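# Put phone on comic book, laptop on stand

## Task

Place the phone so it lies flat with every part of it resting on the comic book, and set the closed laptop onto the laptop stand with its top surface facing up and one of its long edges up against the stand's lips; when finished, neither gripper may be in contact with the phone or the laptop.

## Robot and tools

Robot: two arms, left_arm and right_arm, each ending in a two-finger gripper. Two head cameras, cam_head_left and cam_head_right, each 896x504 pixels, return images in that order.

Scene frame: origin at table-top height, halfway between the nominal arm bases. +x points out across the table, +z points up, and left_arm sits on the +y side (arm names do not match image left/right). A BASES line, if present, gives calibrated base positions. Reported end_effector_position (metres) and end_effector_quat_wxyz use this frame; the position is the spot between the finger pads, roughly 1 cm behind the tips, and can be somewhat wrong at long reach. Fingers point along the gripper's +z and spread along its y.

The 14-number row: used by both execute_actions and move. Always 14 numbers, even when one arm idles: dx, dy, dz, rx, ry, rz, opening for left_arm, then the same seven for right_arm. Pose numbers are offsets, not poses: they count from that arm's Hand target as it stood when the action or move began, along scene-frame axes, with rotation about the Hand target's position. Scale: 1.0 = 0.6 m or 180 degrees; range -1 to 1. rx, ry, rz form a single rotation vector. A translation longer than 1.0 may be shortened along its direction. Opening is absolute, not an offset: +1 fully open (0.094 m), -1 closed. Sending 0 for all six pose numbers re-commands the current Hand target; always resend the opening you want, since 0 is itself a command (half open).

execute_actions(actions, cameras): actions is a list of actions; each action is a list of up to 15 rows, each row run for one 1/30 s step; a short action repeats its final row to fill 15 steps. Every row in an action counts from the start pose of that action, not from the prior row, and each new action starts again from the current Hand target, so a repeated offset keeps moving further. An empty list just reports state and images. cameras: omitted, null or ["all"] gives all; [] gives none; an unknown name invalidates the call.

move(target, speed, blend, opening_speed, blocking, cameras): drives grippers in straight lines to offset targets. target is one 14-number row, or up to 15 rows differing only in pose offsets, all measured from the same starting Hand targets. speed: m/s, 0.002 to 0.5, default 0.25 (rotation up to twice that in rad/s); one value or one per target. blend: metres of corner rounding for a list, default 0. opening_speed: rate of opening change on the -1..+1 scale per second, at least 0.2; otherwise the opening is sent at once. Paths finish together, last at least 0.5 s and are cut off at 10 s. Moves do not avoid obstacles or the other arm; faster moves lag, stray and hit harder, and aiming far beyond a contact presses harder. blocking=false returns after about 0.5 s while the move continues; call wait or stop before sending further actions or moves. The result adds a move: line: done (within 10 mm and 2 degrees), off_target, moving, held, fault; limits=paced means clipping, limits=held means a check withheld steps.

wait(seconds 0 to 10): arms keep their last command; a running move continues. stop(): brakes a running move; needs braking room.

zoom_image(camera, region [x0,y0,x1,y1]): pixel box from the top-left, at most 504x504, of the latest image of cam_head_left or cam_head_right (that camera must be in the newest images).

finished_scene(scene, chance_done): ends the current scene irreversibly; scene is its number, chance_done your 1-99 percent estimate of success. Call only when the goal holds and the grippers are clear.

Control behaviour: each step the commanded pose is clipped to within 100 mm and 20 degrees of the measured gripper pose, then solved by damped inverse kinematics (position favoured). Hand target in results is the last command after clipping; next offsets count from it, and it may be short of what you asked. Grippers may rest about 1 cm off in free air due to friction and weight. An arm blocked by an object keeps pushing until you command its target back behind the gripper. A pose unreachable line means the clearance check refused that arm's command; it does not stop gripper-to-gripper collisions.

Gripping: grip_measured uses the opening scale; empty it reads up to ~1.6 mm wide. On a hard part under full force it reads up to ~3 mm (0.064) below the part's width. Commanding about 0.11 below the first-touch reading gives full force (~50-62 N per pad). To release, command well above grip_measured. grip_effort_nm is motor effort (negative closes), not pad force.

Joint torques follow Joint positions order, positive toward larger angle; numbers 3 and 4 wrap at ±28 N m. Joint ranges (rad): waist ±2.880, shoulder 0 to 3.142, elbow 0 to 3.019 (straight 2.964), wrist pitch -1.693 to 1.571, wrist yaw ±1.571, wrist roll ±2.094.

Avoid: anything leaving the table, drops, releasing moving objects, fast impacts, heavy pressing, and arm-to-arm collisions (these can fail the task). Objects may be nudged or tugged unexpectedly. Motors heat when holding loads, stretched out or pushing at unreachable poses; a MOTOR HOT line warns at 85 °C, and at 100 °C the arm drops for 30-60 s or more (OVER-TEMPERATURE FAULT), possibly without warning.

Each tool is called after "Call:" as name(argument=value, ...) on one line, values as JSON.

## Session

Call:
execute_actions(actions=[])

Scene clock: 0.00 s.
left_arm: end_effector_position=(+0.5781, +0.0324, +0.2203) grip_measured=+1.000 grip_effort_nm=n/a end_effector_quat_wxyz=(+0.373, -0.189, +0.872, +0.255) | right_arm: end_effector_position=(+0.2777, -0.6686, +0.2408) grip_measured=+1.000 grip_effort_nm=n/a end_effector_quat_wxyz=(+0.133, +0.606, +0.784, +0.005)
Joint positions: left_arm=[-0.632 1.766 1.516 -1.115 -0.923 -0.928 0.094] | right_arm=[-0.891 1.408 1.311 -1.216 -0.069 0.44 0.094]
Joint velocities: left_arm=[0.005 -0.015 0.007 -0.007 -0.037 -0.007 0] | right_arm=[-0.015 0.015 0.012 -0.007 -0.037 0.051 0]
Joint torques (N m): no reading
Motor temperatures (°C): left_arm=[22 27 34 23 27 23 27] | right_arm=[26 36 36 25 25 23 26]
Heat: left arm: hottest elbow 34 °C; right arm: hottest shoulder 36 °C.
Hand target: left_arm +0.5842, +0.0283, +0.2384; +0.386, -0.198, +0.868, +0.242 | right_arm +0.2823, -0.6743, +0.2483; +0.141, +0.606, +0.783, +0.003
Tool commands: left_gripper/opening=+1.0 right_gripper/opening=+1.0

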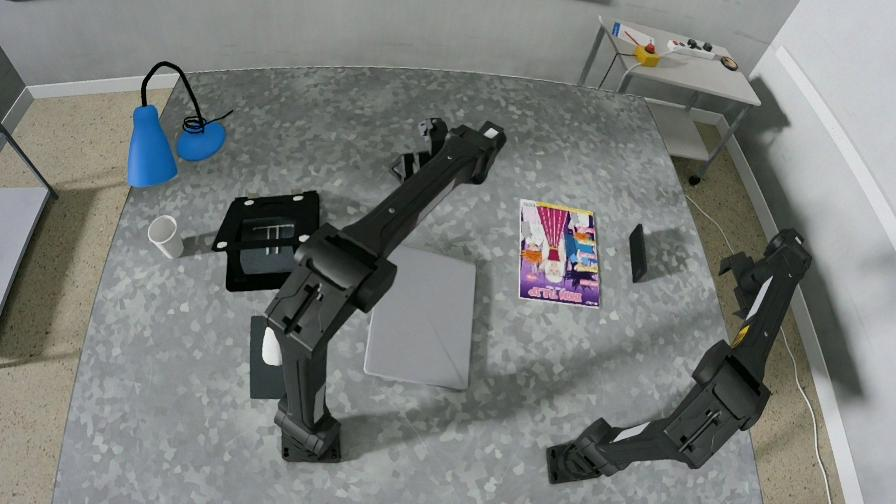

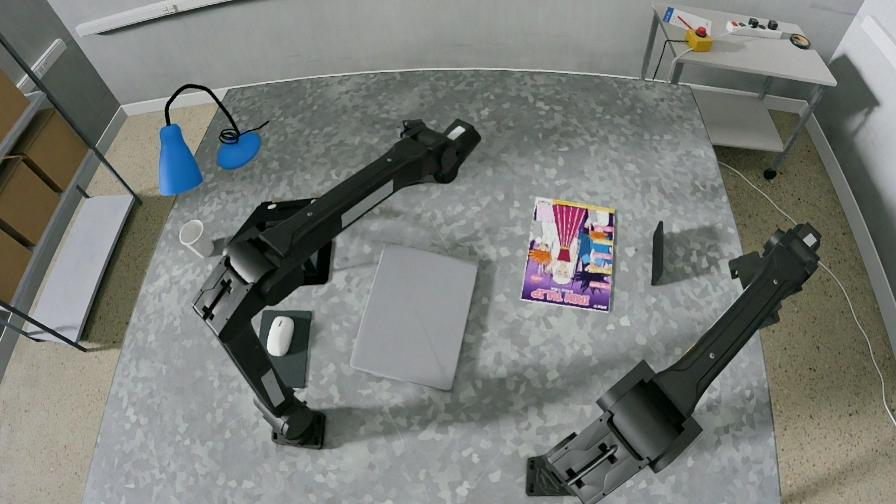

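Call:
zoom_image(camera="cam_head_left", region=[500, 180, 700, 320])

Call:
zoom_image(camera="cam_head_right", region=[500, 180, 700, 320])

Call:
zoom_image(camera="cam_head_left", region=[200, 170, 500, 400])

Call:
zoom_image(camera="cam_head_right", region=[200, 170, 500, 400])

Scaled by 2.520.

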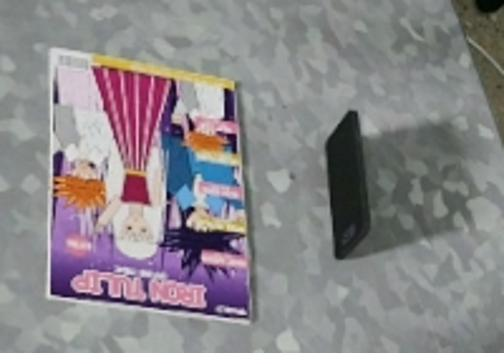

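Scaled by 2.520.

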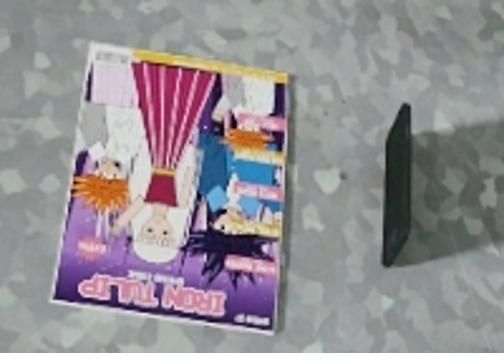

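Scaled by 1.680.

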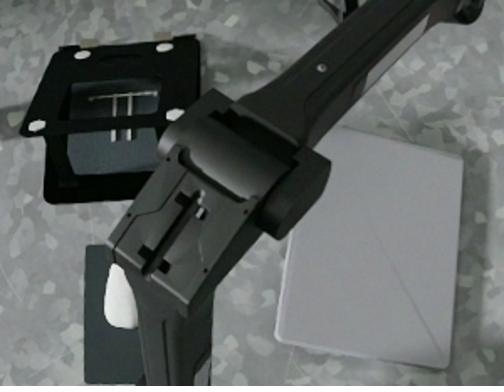

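Scaled by 1.680.

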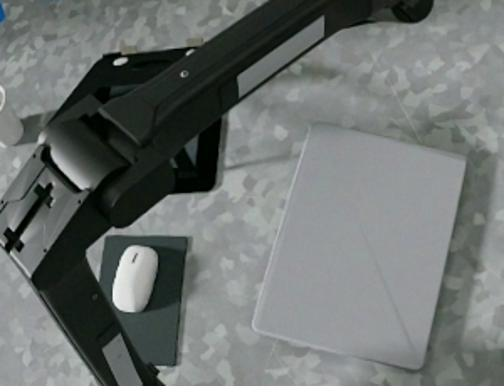

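Call:
move(target=[[0,0,0.15,0,0,0,-1,0,0,0.03,0,0,0,0.3],[-0.14,0.73,0.12,-0.161,0.257,-0.132,-1,0.338,0.34,0.01,-0.002,0.097,0.416,0.3]], speed=0.2)

Scene clock: 45.50 s.
left_arm: end_effector_position=(+0.4936, +0.4602, +0.2899) grip_measured=-0.987 grip_effort_nm=-0.701 end_effector_quat_wxyz=(-0.007, -0.004, +1.000, +0.009) | right_arm: end_effector_position=(+0.4712, -0.4690, +0.2457) grip_measured=+0.301 grip_effort_nm=-0.085 end_effector_quat_wxyz=(-0.007, +0.009, +1.000, +0.007)
Joint positions: left_arm=[0.406 1.681 1.776 -1.672 -0.022 0.426 0.001] | right_arm=[-0.313 1.722 1.714 -1.58 -0.009 -0.289 0.061]
Joint velocities: left_arm=[0.005 -0.015 -0.017 -0.002 -0.051 -0.095 0] | right_arm=[0.005 0.005 -0.002 0.007 -0.051 -0.095 0]
Joint torques (N m): left_arm=[-1.32 -16.26 16.54 0.08 0.13 0.11] | right_arm=[1.08 -17.38 13.07 -0.29 0.09 0.1]
Motor temperatures (°C): left_arm=[22 30 38 23 28 23 27] | right_arm=[26 38 42 25 25 23 25]
Heat: left arm: hottest elbow 38 °C; right arm: hottest elbow 42 °C.
Hand target: left_arm +0.5061, +0.4686, +0.3121; -0.007, -0.002, +1.000, +0.006 | right_arm +0.4885, -0.4708, +0.2503; -0.001, +0.001, +1.000, +0.004
Off the commanded pose: left_arm 0.022 m, 1 deg | right_arm 0.016 m, 2 deg.
joint sent to its limit (left arm) — joint 4 (wrist pitch), lower limit. The joint targets are off in position and orientation.
move: off_target (left_arm, right_arm)

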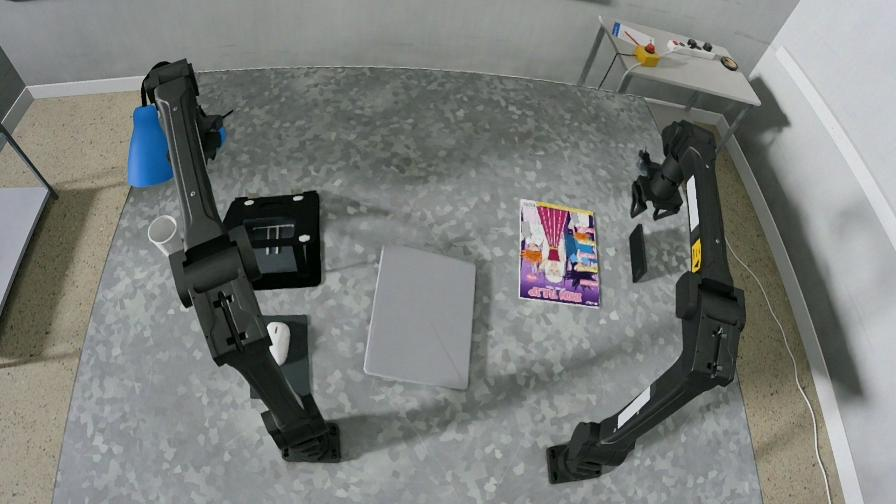

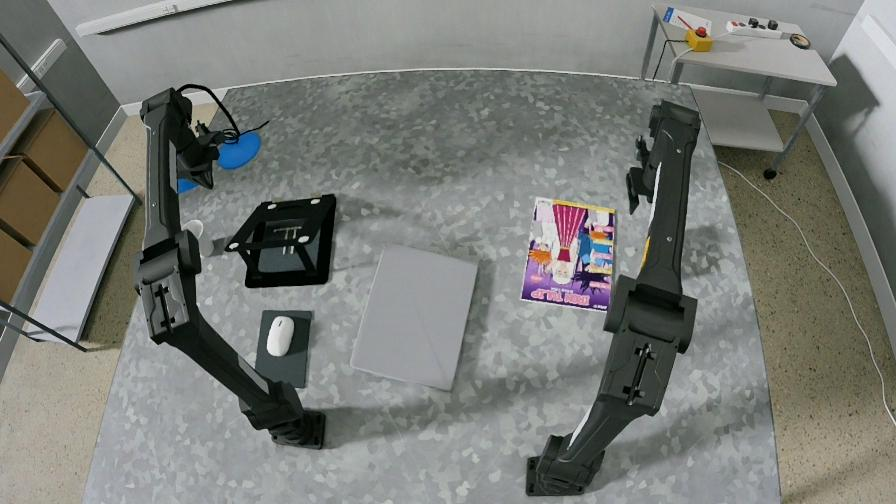

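Call:
zoom_image(camera="cam_head_left", region=[190, 170, 350, 310])

Call:
zoom_image(camera="cam_head_right", region=[190, 170, 350, 310])

Scaled by 3.150.

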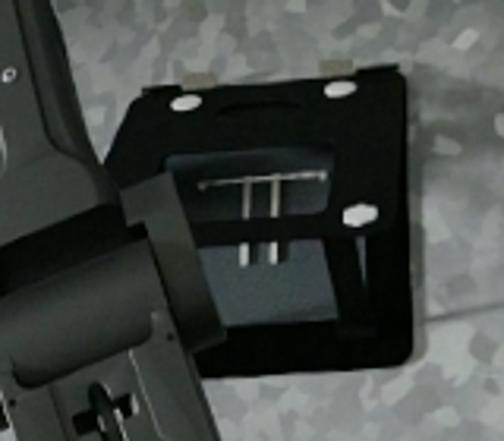

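Scaled by 3.150.

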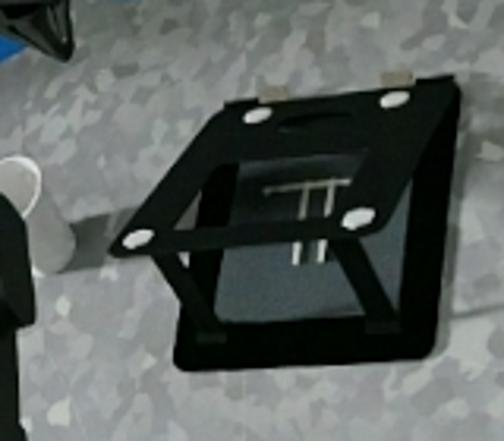

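Call:
zoom_image(camera="cam_head_left", region=[355, 330, 485, 400])

Call:
zoom_image(camera="cam_head_right", region=[345, 330, 475, 400])

Call:
zoom_image(camera="cam_head_right", region=[440, 240, 500, 360])

Scaled by 3.877.

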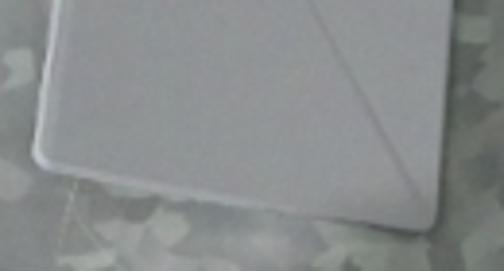

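Scaled by 3.877.

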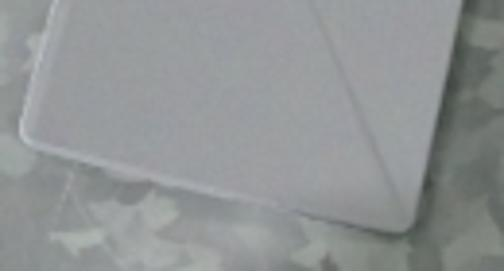

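Scaled by 4.200.

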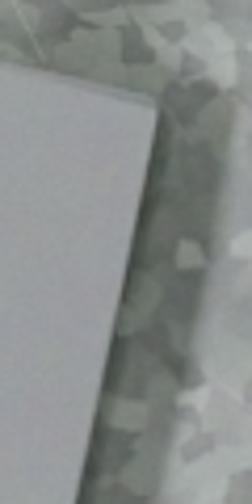

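Call:
move(target=[0.0,-0.23,-0.1,0,0,0,-1,0.0,-0.1,-0.17,0,0,0,0.3], speed=0.15)

Call:
zoom_image(camera="cam_head_left", region=[560, 180, 720, 300])

Call:
zoom_image(camera="cam_head_right", region=[600, 180, 760, 300])

Call:
zoom_image(camera="cam_head_left", region=[190, 140, 350, 300])

Call:
zoom_image(camera="cam_head_right", region=[190, 140, 350, 300])

Scene clock: 95.10 s.
left_arm: end_effector_position=(+0.5068, +0.3334, +0.2429) grip_measured=-0.987 grip_effort_nm=-0.696 end_effector_quat_wxyz=(-0.021, +0.000, +1.000, +0.003) | right_arm: end_effector_position=(+0.4877, -0.5259, +0.1706) grip_measured=+0.301 grip_effort_nm=-0.081 end_effector_quat_wxyz=(+0.014, +0.000, +1.000, -0.001)
Joint positions: left_arm=[0.156 1.628 1.586 -1.569 -0.015 0.185 0.001] | right_arm=[-0.401 1.806 1.63 -1.368 -0.009 -0.395 0.061]
Joint velocities: left_arm=[-0.005 -0.005 -0.007 0.007 -0.081 -0.007 0.001] | right_arm=[0.005 -0.005 -0.012 0.002 -0.022 -0.066 0]
Joint torques (N m): left_arm=[-2.08 -18.55 9.29 0.62 0.01 -0.11] | right_arm=[-0.21 -18.84 7.88 0.55 0.08 0.09]
Motor temperatures (°C): left_arm=[22 29 45 23 27 23 28] | right_arm=[26 40 47 25 24 23 25]
Heat: left arm: hottest elbow 45 °C; right arm: hottest elbow 47 °C.
Hand target: left_arm +0.5043, +0.3295, +0.2533; -0.006, -0.002, +1.000, +0.006 | right_arm +0.4864, -0.5320, +0.1488; -0.001, +0.001, +1.000, +0.004
Off the commanded pose: left_arm 0.010 m, 2 deg | right_arm 0.023 m, 2 deg.
move: off_target (right_arm)

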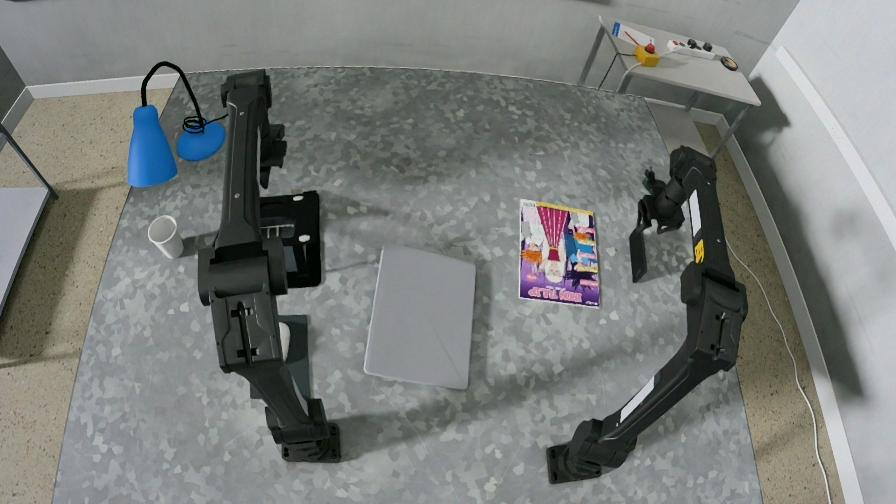

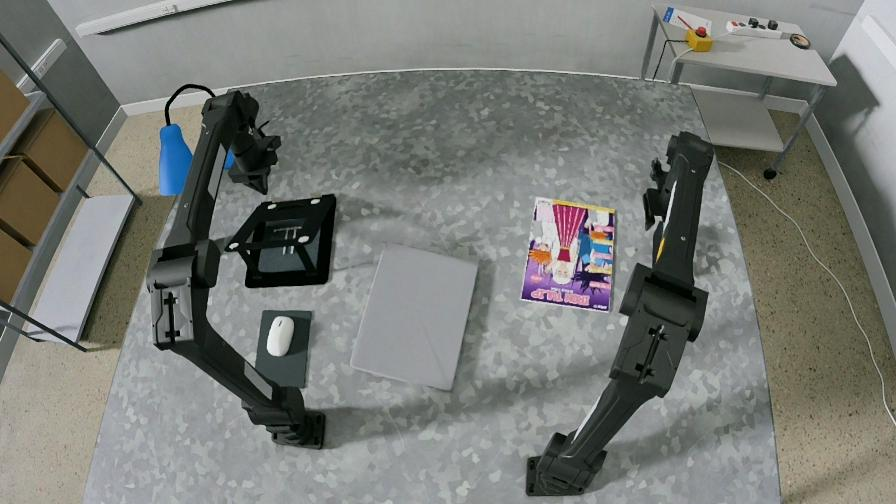

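Scaled by 3.150.

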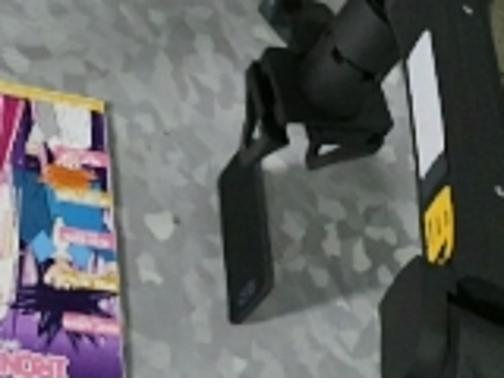

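Scaled by 3.150.

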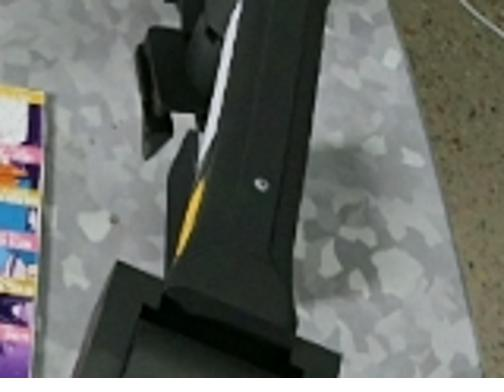

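Scaled by 3.150.

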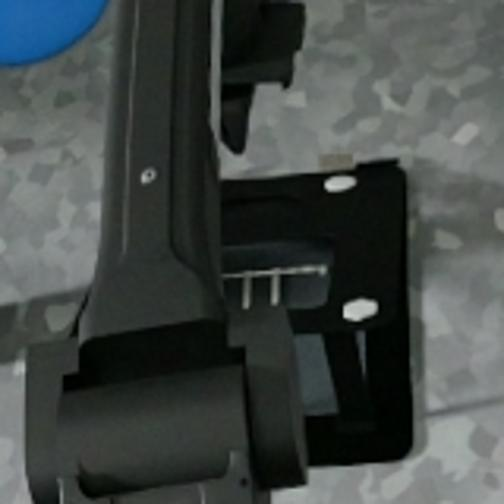

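Scaled by 3.150.

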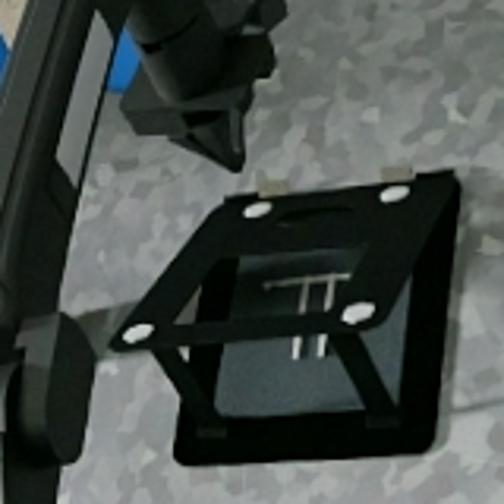

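Call:
execute_actions(actions=[])

Call:
zoom_image(camera="cam_head_left", region=[500, 150, 750, 350])

Call:
zoom_image(camera="cam_head_right", region=[500, 150, 750, 350])

Scene clock: 112.97 s.
left_arm: end_effector_position=(+0.5068, +0.3334, +0.2429) grip_measured=-0.987 grip_effort_nm=-0.696 end_effector_quat_wxyz=(-0.021, +0.000, +1.000, +0.003) | right_arm: end_effector_position=(+0.4877, -0.5259, +0.1706) grip_measured=+0.301 grip_effort_nm=-0.076 end_effector_quat_wxyz=(+0.014, +0.000, +1.000, -0.001)
Joint positions: left_arm=[0.156 1.628 1.586 -1.569 -0.015 0.185 0.001] | right_arm=[-0.401 1.806 1.63 -1.368 -0.009 -0.395 0.061]
Joint velocities: left_arm=[0.005 0.005 -0.002 0.012 -0.081 -0.066 0] | right_arm=[-0.005 -0.015 0.002 -0.007 -0.037 -0.037 -0.001]
Joint torques (N m): left_arm=[-2.02 -18.9 9.13 0.65 -0.01 -0.07] | right_arm=[-0.26 -18.61 7.91 0.57 0.08 0.09]
Motor temperatures (°C): left_arm=[22 29 42 23 27 23 28] | right_arm=[26 40 46 25 24 23 25]
Heat: left arm: hottest elbow 42 °C; right arm: hottest elbow 46 °C.
Hand target: left_arm +0.5043, +0.3295, +0.2533; -0.006, -0.002, +1.000, +0.006 | right_arm +0.4864, -0.5320, +0.1488; -0.001, +0.001, +1.000, +0.004
Tool commands: left_gripper/opening=-1.0 right_gripper/opening=+0.3
Off the commanded pose: left_arm 0.010 m, 2 deg | right_arm 0.023 m, 2 deg.

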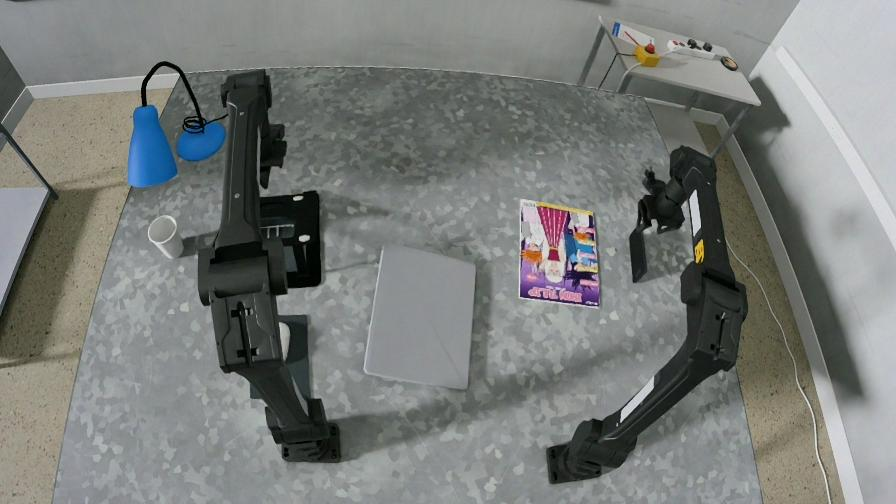

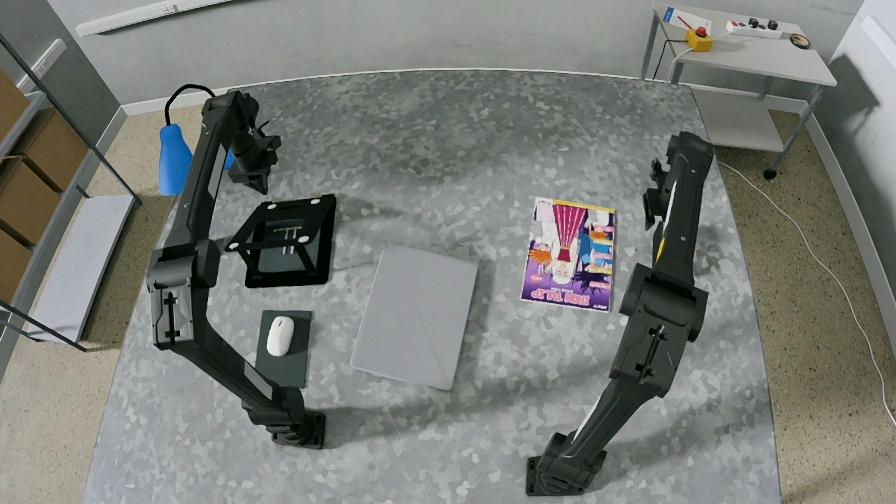

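Scaled by 2.016.

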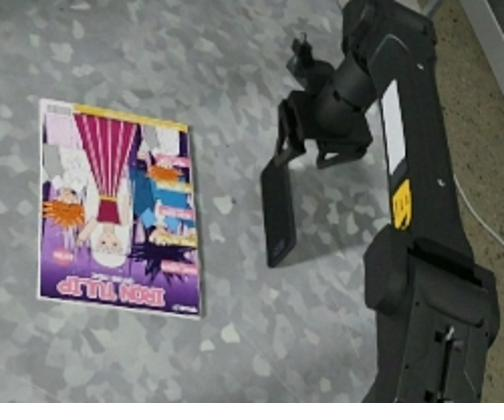

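Scaled by 2.016.

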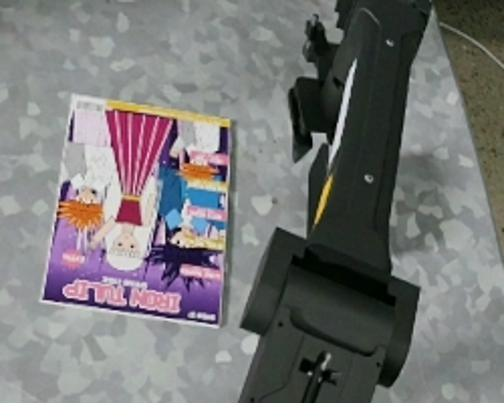

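Call:
move(target=[0,0,0,0,0,0,-1,0,0,-0.05,0,0,0,0.8], speed=0.15)

Call:
zoom_image(camera="cam_head_left", region=[550, 180, 720, 320])

Call:
zoom_image(camera="cam_head_right", region=[550, 180, 720, 320])

Scene clock: 125.30 s.
left_arm: end_effector_position=(+0.5068, +0.3334, +0.2429) grip_measured=-0.987 grip_effort_nm=-0.696 end_effector_quat_wxyz=(-0.021, +0.000, +1.000, +0.003) | right_arm: end_effector_position=(+0.4890, -0.5269, +0.1428) grip_measured=+0.799 grip_effort_nm=0.066 end_effector_quat_wxyz=(+0.017, +0.000, +1.000, -0.002)
Joint positions: left_arm=[0.156 1.628 1.586 -1.569 -0.015 0.185 0.001] | right_arm=[-0.402 1.822 1.579 -1.296 -0.009 -0.396 0.085]
Joint velocities: left_arm=[-0.015 -0.005 -0.007 0.002 -0.066 -0.037 0] | right_arm=[-0.015 -0.005 -0.017 0.012 -0.051 -0.007 0]
Joint torques (N m): left_arm=[-1.85 -18.67 9.29 0.51 0 -0.1] | right_arm=[-0.26 -18.43 7.69 0.59 0.08 0.09]
Motor temperatures (°C): left_arm=[22 30 41 23 27 23 28] | right_arm=[26 41 45 25 24 23 25]
Heat: left arm: hottest elbow 41 °C; right arm: hottest elbow 45 °C.
Hand target: left_arm +0.5043, +0.3295, +0.2533; -0.006, -0.002, +1.000, +0.006 | right_arm +0.4859, -0.5323, +0.1188; -0.001, +0.001, +1.000, +0.004
Off the commanded pose: left_arm 0.011 m, 2 deg | right_arm 0.025 m, 2 deg.
move: off_target (left_arm, right_arm)

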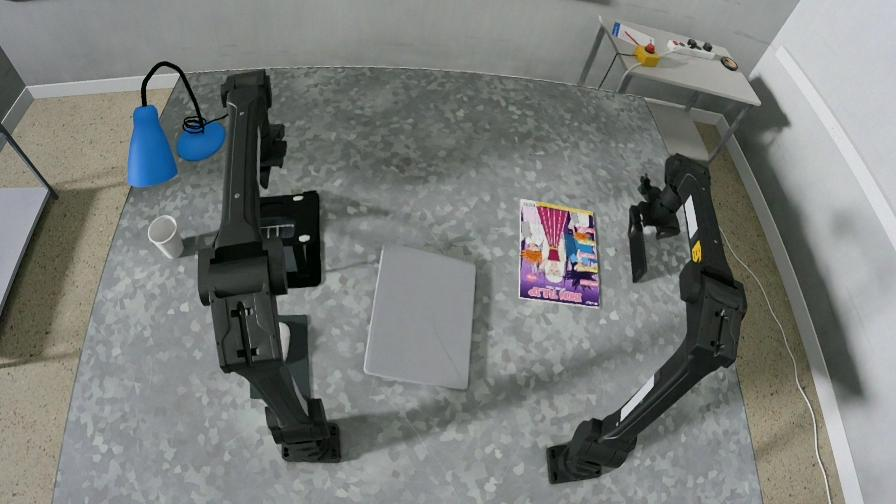

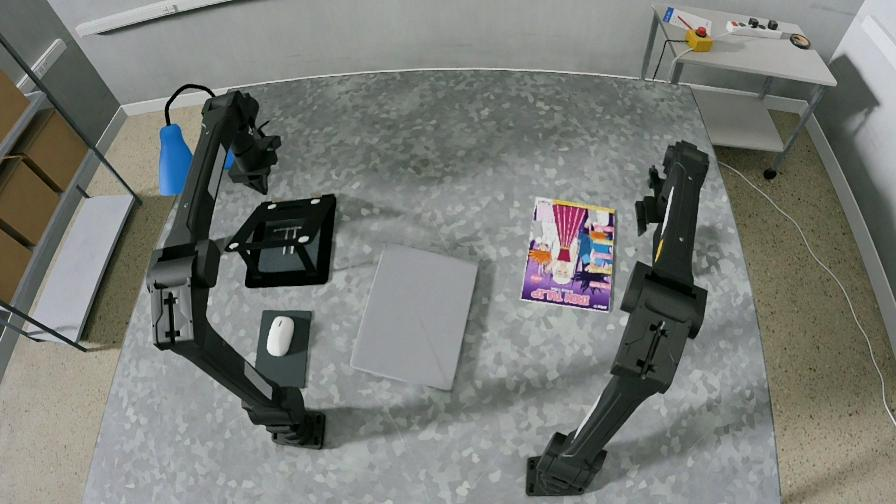

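Scaled by 2.965.

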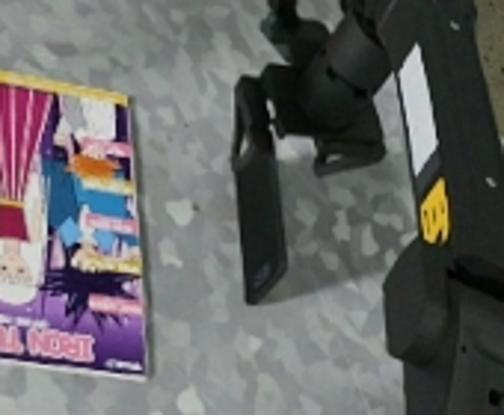

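Scaled by 2.965.

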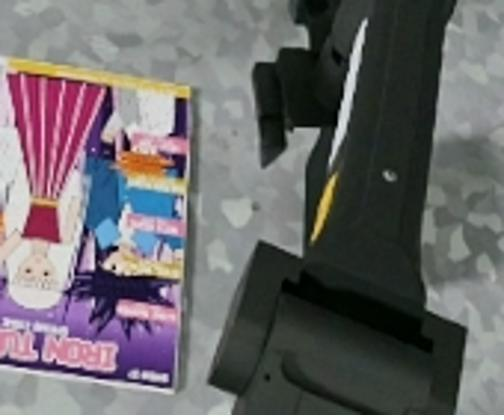

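Call:
move(target=[0,0,0,0,0,0,-1,0,-0.03,-0.03,0,0,0,0.9], speed=0.15)

Call:
zoom_image(camera="cam_head_left", region=[550, 180, 720, 320])

Call:
zoom_image(camera="cam_head_right", region=[550, 180, 720, 320])

Scene clock: 135.30 s.
left_arm: end_effector_position=(+0.5068, +0.3334, +0.2429) grip_measured=-0.987 grip_effort_nm=-0.696 end_effector_quat_wxyz=(-0.021, +0.000, +1.000, +0.003) | right_arm: end_effector_position=(+0.4897, -0.5463, +0.1261) grip_measured=+0.899 grip_effort_nm=0.066 end_effector_quat_wxyz=(+0.017, +0.001, +1.000, -0.003)
Joint positions: left_arm=[0.156 1.628 1.586 -1.569 -0.015 0.185 0.001] | right_arm=[-0.432 1.853 1.579 -1.262 -0.009 -0.425 0.089]
Joint velocities: left_arm=[0.005 -0.005 0.007 0.002 -0.066 0.007 0.001] | right_arm=[-0.005 -0.005 0.012 -0.012 0.007 -0.037 -0.001]
Joint torques (N m): left_arm=[-2.37 -18.84 9.13 0.61 -0.02 -0.1] | right_arm=[-0.09 -19.43 7.34 0.57 0.08 0.13]
Motor temperatures (°C): left_arm=[22 30 41 23 27 23 28] | right_arm=[26 40 44 25 24 23 25]
Heat: left arm: hottest elbow 41 °C; right arm: hottest elbow 44 °C.
Hand target: left_arm +0.5043, +0.3295, +0.2533; -0.006, -0.002, +1.000, +0.006 | right_arm +0.4853, -0.5507, +0.1008; -0.001, +0.002, +1.000, +0.004
Off the commanded pose: left_arm 0.011 m, 2 deg | right_arm 0.026 m, 2 deg.
move: off_target (left_arm, right_arm)

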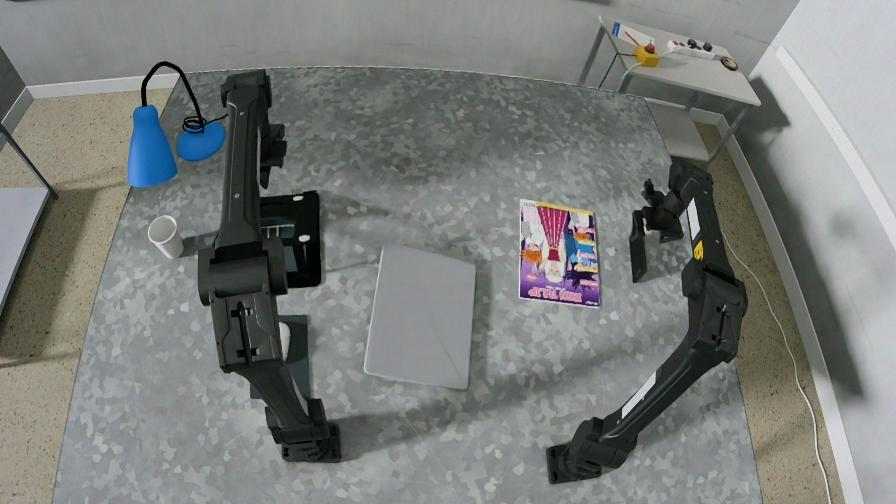

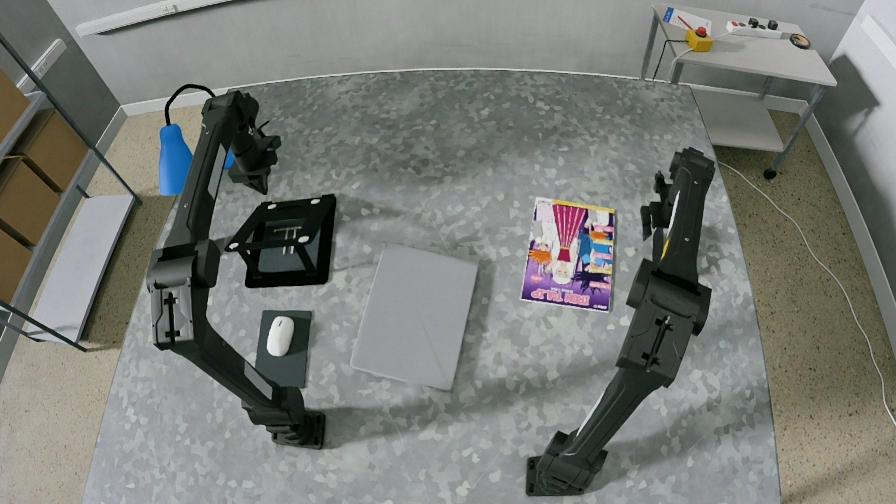

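Scaled by 2.965.

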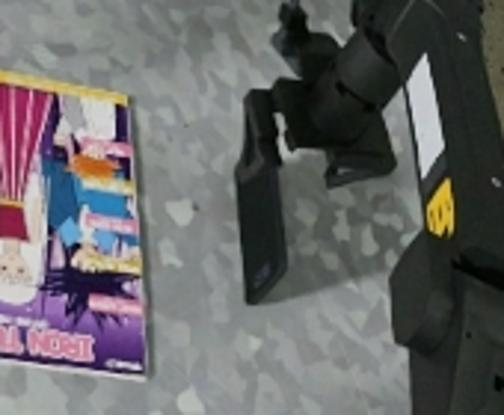

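Scaled by 2.965.

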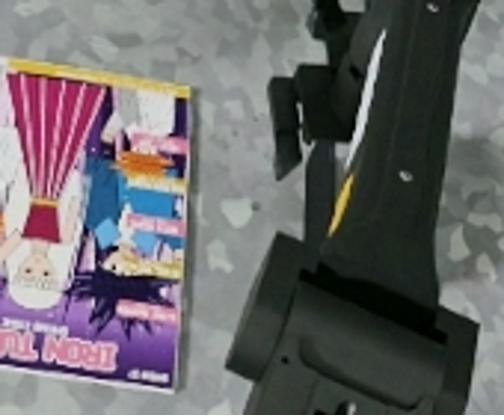

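Call:
move(target=[0,0,0,0,0,0,-1,0,-0.01,-0.06,0,0,0,1], speed=0.1)

Call:
zoom_image(camera="cam_head_left", region=[590, 200, 690, 300])

Call:
zoom_image(camera="cam_head_right", region=[610, 200, 710, 300])

Scene clock: 141.67 s.
left_arm: end_effector_position=(+0.5068, +0.3334, +0.2429) grip_measured=-0.987 grip_effort_nm=-0.696 end_effector_quat_wxyz=(-0.021, +0.000, +1.000, +0.003) | right_arm: end_effector_position=(+0.4901, -0.5511, +0.0877) grip_measured=+0.999 grip_effort_nm=0.061 end_effector_quat_wxyz=(+0.015, -0.001, +1.000, -0.002)
Joint positions: left_arm=[0.156 1.628 1.586 -1.569 -0.015 0.185 0.001] | right_arm=[-0.44 1.894 1.534 -1.182 -0.009 -0.436 0.094]
Joint velocities: left_arm=[-0.005 -0.005 -0.002 0.012 0.051 -0.051 0.001] | right_arm=[0.005 -0.005 -0.027 -0.007 0.007 -0.022 0]
Joint torques (N m): left_arm=[-2.37 -18.43 9.11 0.65 0.06 -0.11] | right_arm=[-0.32 -19.6 7.28 0.54 0.07 0.04]
Motor temperatures (°C): left_arm=[22 30 40 23 27 23 28] | right_arm=[26 41 44 25 24 23 25]
Heat: left arm: hottest elbow 40 °C; right arm: hottest elbow 44 °C.
Hand target: left_arm +0.5043, +0.3295, +0.2533; -0.006, -0.002, +1.000, +0.006 | right_arm +0.4849, -0.5569, +0.0650; +0.000, +0.001, +1.000, +0.004
Off the commanded pose: left_arm 0.011 m, 2 deg | right_arm 0.024 m, 2 deg.
move: off_target (left_arm, right_arm)

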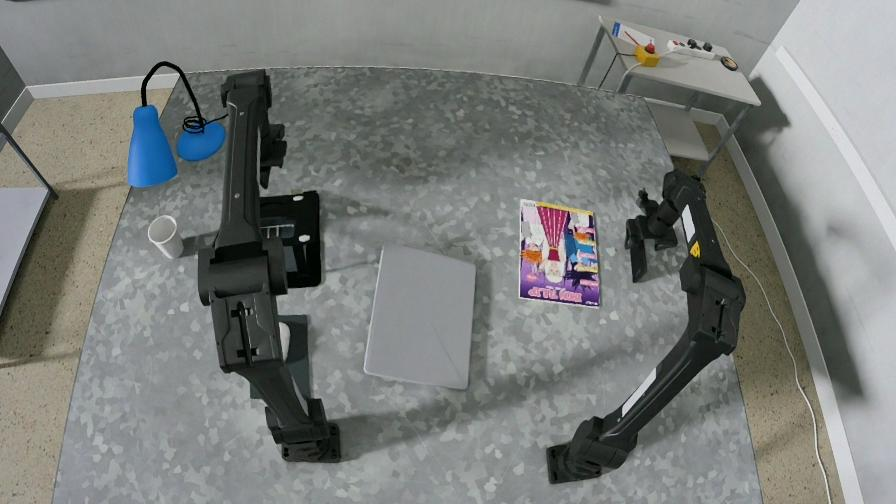

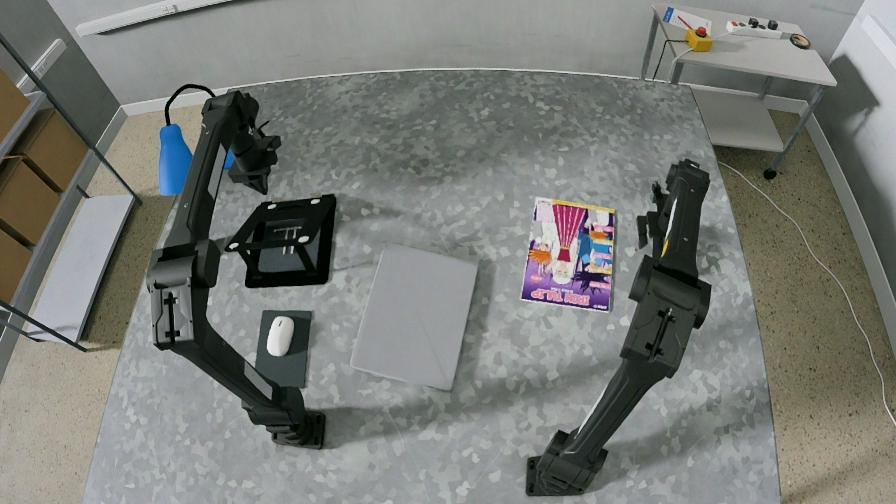

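Scaled by 5.040.

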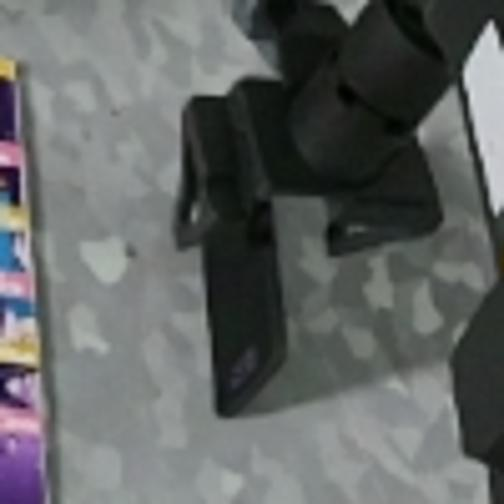

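Scaled by 5.040.

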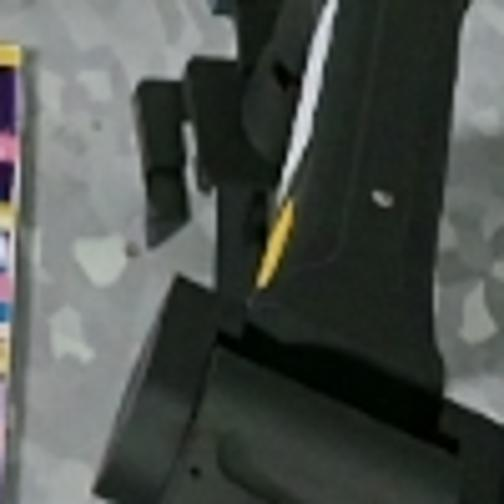

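Call:
move(target=[0,0,0,0,0,0,-1,0,-0.015,-0.042,0,0,0,1], speed=0.08)

Call:
zoom_image(camera="cam_head_left", region=[590, 200, 690, 300])

Scene clock: 145.60 s.
left_arm: end_effector_position=(+0.5068, +0.3334, +0.2429) grip_measured=-0.987 grip_effort_nm=-0.696 end_effector_quat_wxyz=(-0.021, +0.000, +1.000, +0.003) | right_arm: end_effector_position=(+0.4905, -0.5614, +0.0636) grip_measured=+0.999 grip_effort_nm=0.061 end_effector_quat_wxyz=(+0.016, +0.000, +1.000, -0.003)
Joint positions: left_arm=[0.156 1.628 1.586 -1.569 -0.015 0.184 0.001] | right_arm=[-0.456 1.929 1.519 -1.131 -0.009 -0.45 0.094]
Joint velocities: left_arm=[0.005 0.015 -0.002 -0.007 0.022 -0.037 -0.001] | right_arm=[-0.015 -0.015 -0.002 0.012 -0.037 -0.022 0]
Joint torques (N m): left_arm=[-2.08 -18.32 9.24 0.79 -0.01 -0.11] | right_arm=[-0.26 -20.37 7.27 0.54 0.07 0.1]
Motor temperatures (°C): left_arm=[22 30 40 23 27 23 28] | right_arm=[26 41 44 25 24 23 25]
Heat: left arm: hottest elbow 40 °C; right arm: hottest elbow 44 °C.
Hand target: left_arm +0.5043, +0.3295, +0.2533; -0.006, -0.002, +1.000, +0.006 | right_arm +0.4843, -0.5661, +0.0399; +0.000, +0.002, +1.000, +0.004
Off the commanded pose: left_arm 0.011 m, 2 deg | right_arm 0.025 m, 2 deg.
move: off_target (left_arm, right_arm)

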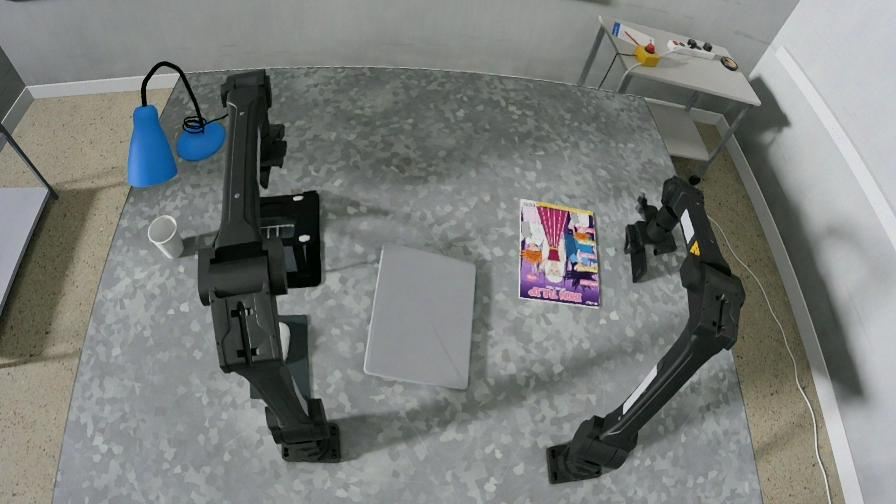

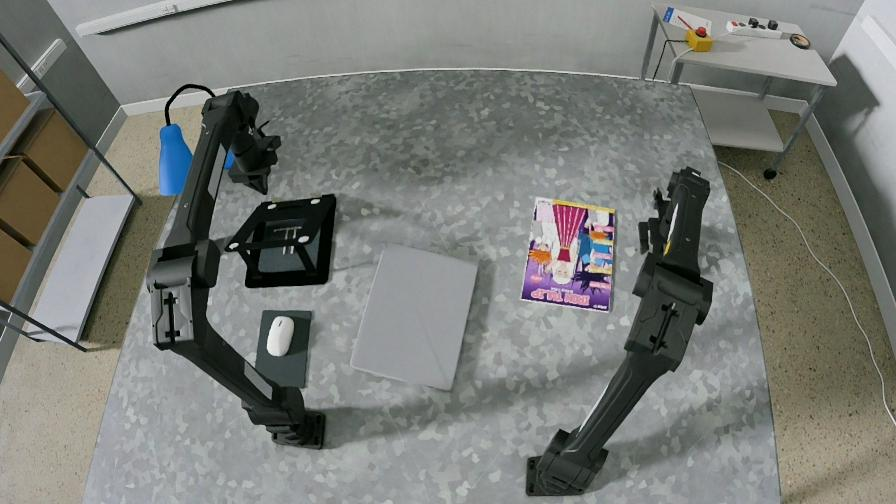

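Scaled by 5.040.

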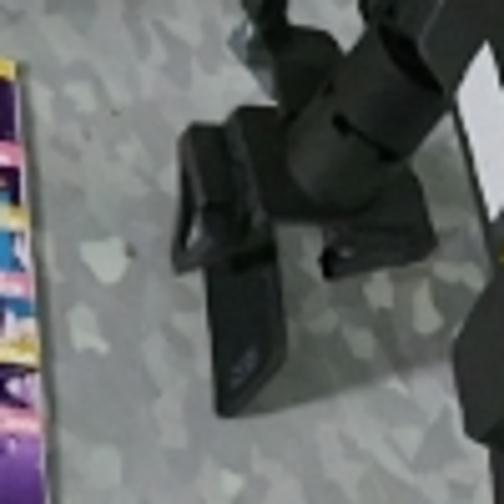

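Call:
move(target=[0,0,0,0,0,0,-1,0,0,0,0,0,0,-0.9], opening_speed=0.5)

Call:
zoom_image(camera="cam_head_left", region=[590, 200, 690, 300])

Scene clock: 152.93 s.
left_arm: end_effector_position=(+0.5068, +0.3334, +0.2429) grip_measured=-0.987 grip_effort_nm=-0.696 end_effector_quat_wxyz=(-0.021, +0.000, +1.000, +0.003) | right_arm: end_effector_position=(+0.4905, -0.5615, +0.0636) grip_measured=-0.846 grip_effort_nm=-0.960 end_effector_quat_wxyz=(+0.016, -0.001, +1.000, -0.003)
Joint positions: left_arm=[0.156 1.628 1.586 -1.569 -0.015 0.184 0.001] | right_arm=[-0.456 1.929 1.519 -1.13 -0.008 -0.452 0.007]
Joint velocities: left_arm=[-0.024 -0.005 0.007 0.017 0.007 0.022 -0.001] | right_arm=[-0.005 -0.015 -0.002 -0.002 0.022 0.022 -0.001]
Joint torques (N m): left_arm=[-2.02 -18.67 9.11 0.69 -0.03 -0.05] | right_arm=[-0.32 -19.6 7.27 0.58 0.07 0.1]
Motor temperatures (°C): left_arm=[22 30 40 23 27 23 28] | right_arm=[26 41 44 25 24 23 25]
Heat: left arm: hottest elbow 40 °C; right arm: hottest elbow 44 °C.
Hand target: left_arm +0.5043, +0.3295, +0.2533; -0.006, -0.002, +1.000, +0.006 | right_arm +0.4843, -0.5661, +0.0399; +0.000, +0.002, +1.000, +0.003
Off the commanded pose: left_arm 0.011 m, 2 deg | right_arm 0.025 m, 2 deg.
move: off_target (left_arm, right_arm)

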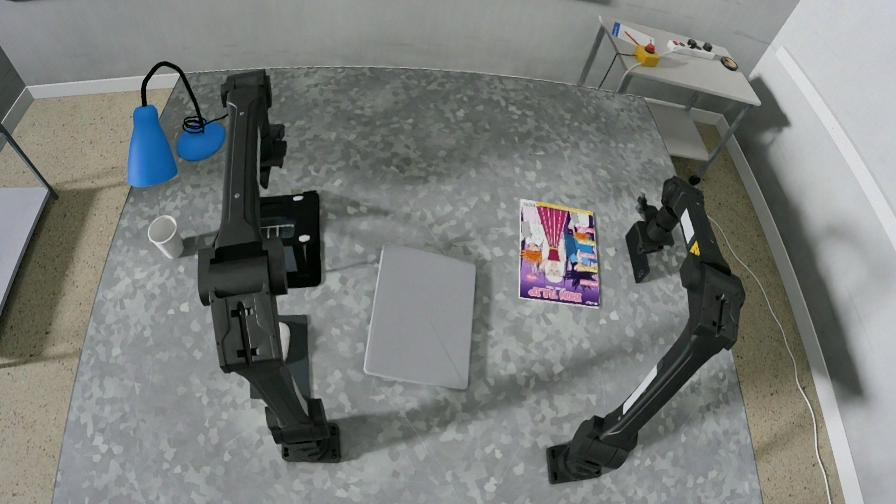

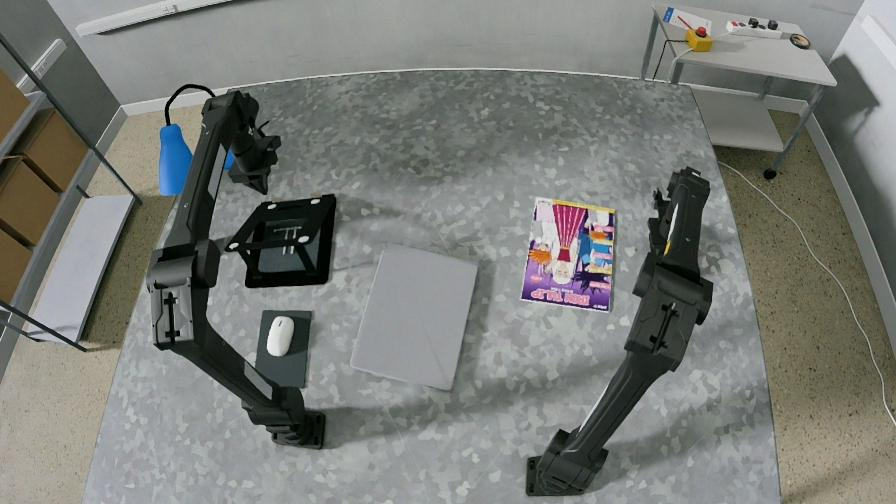

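Scaled by 5.040.

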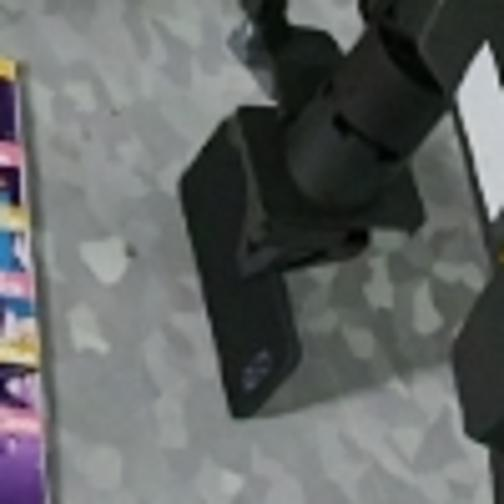

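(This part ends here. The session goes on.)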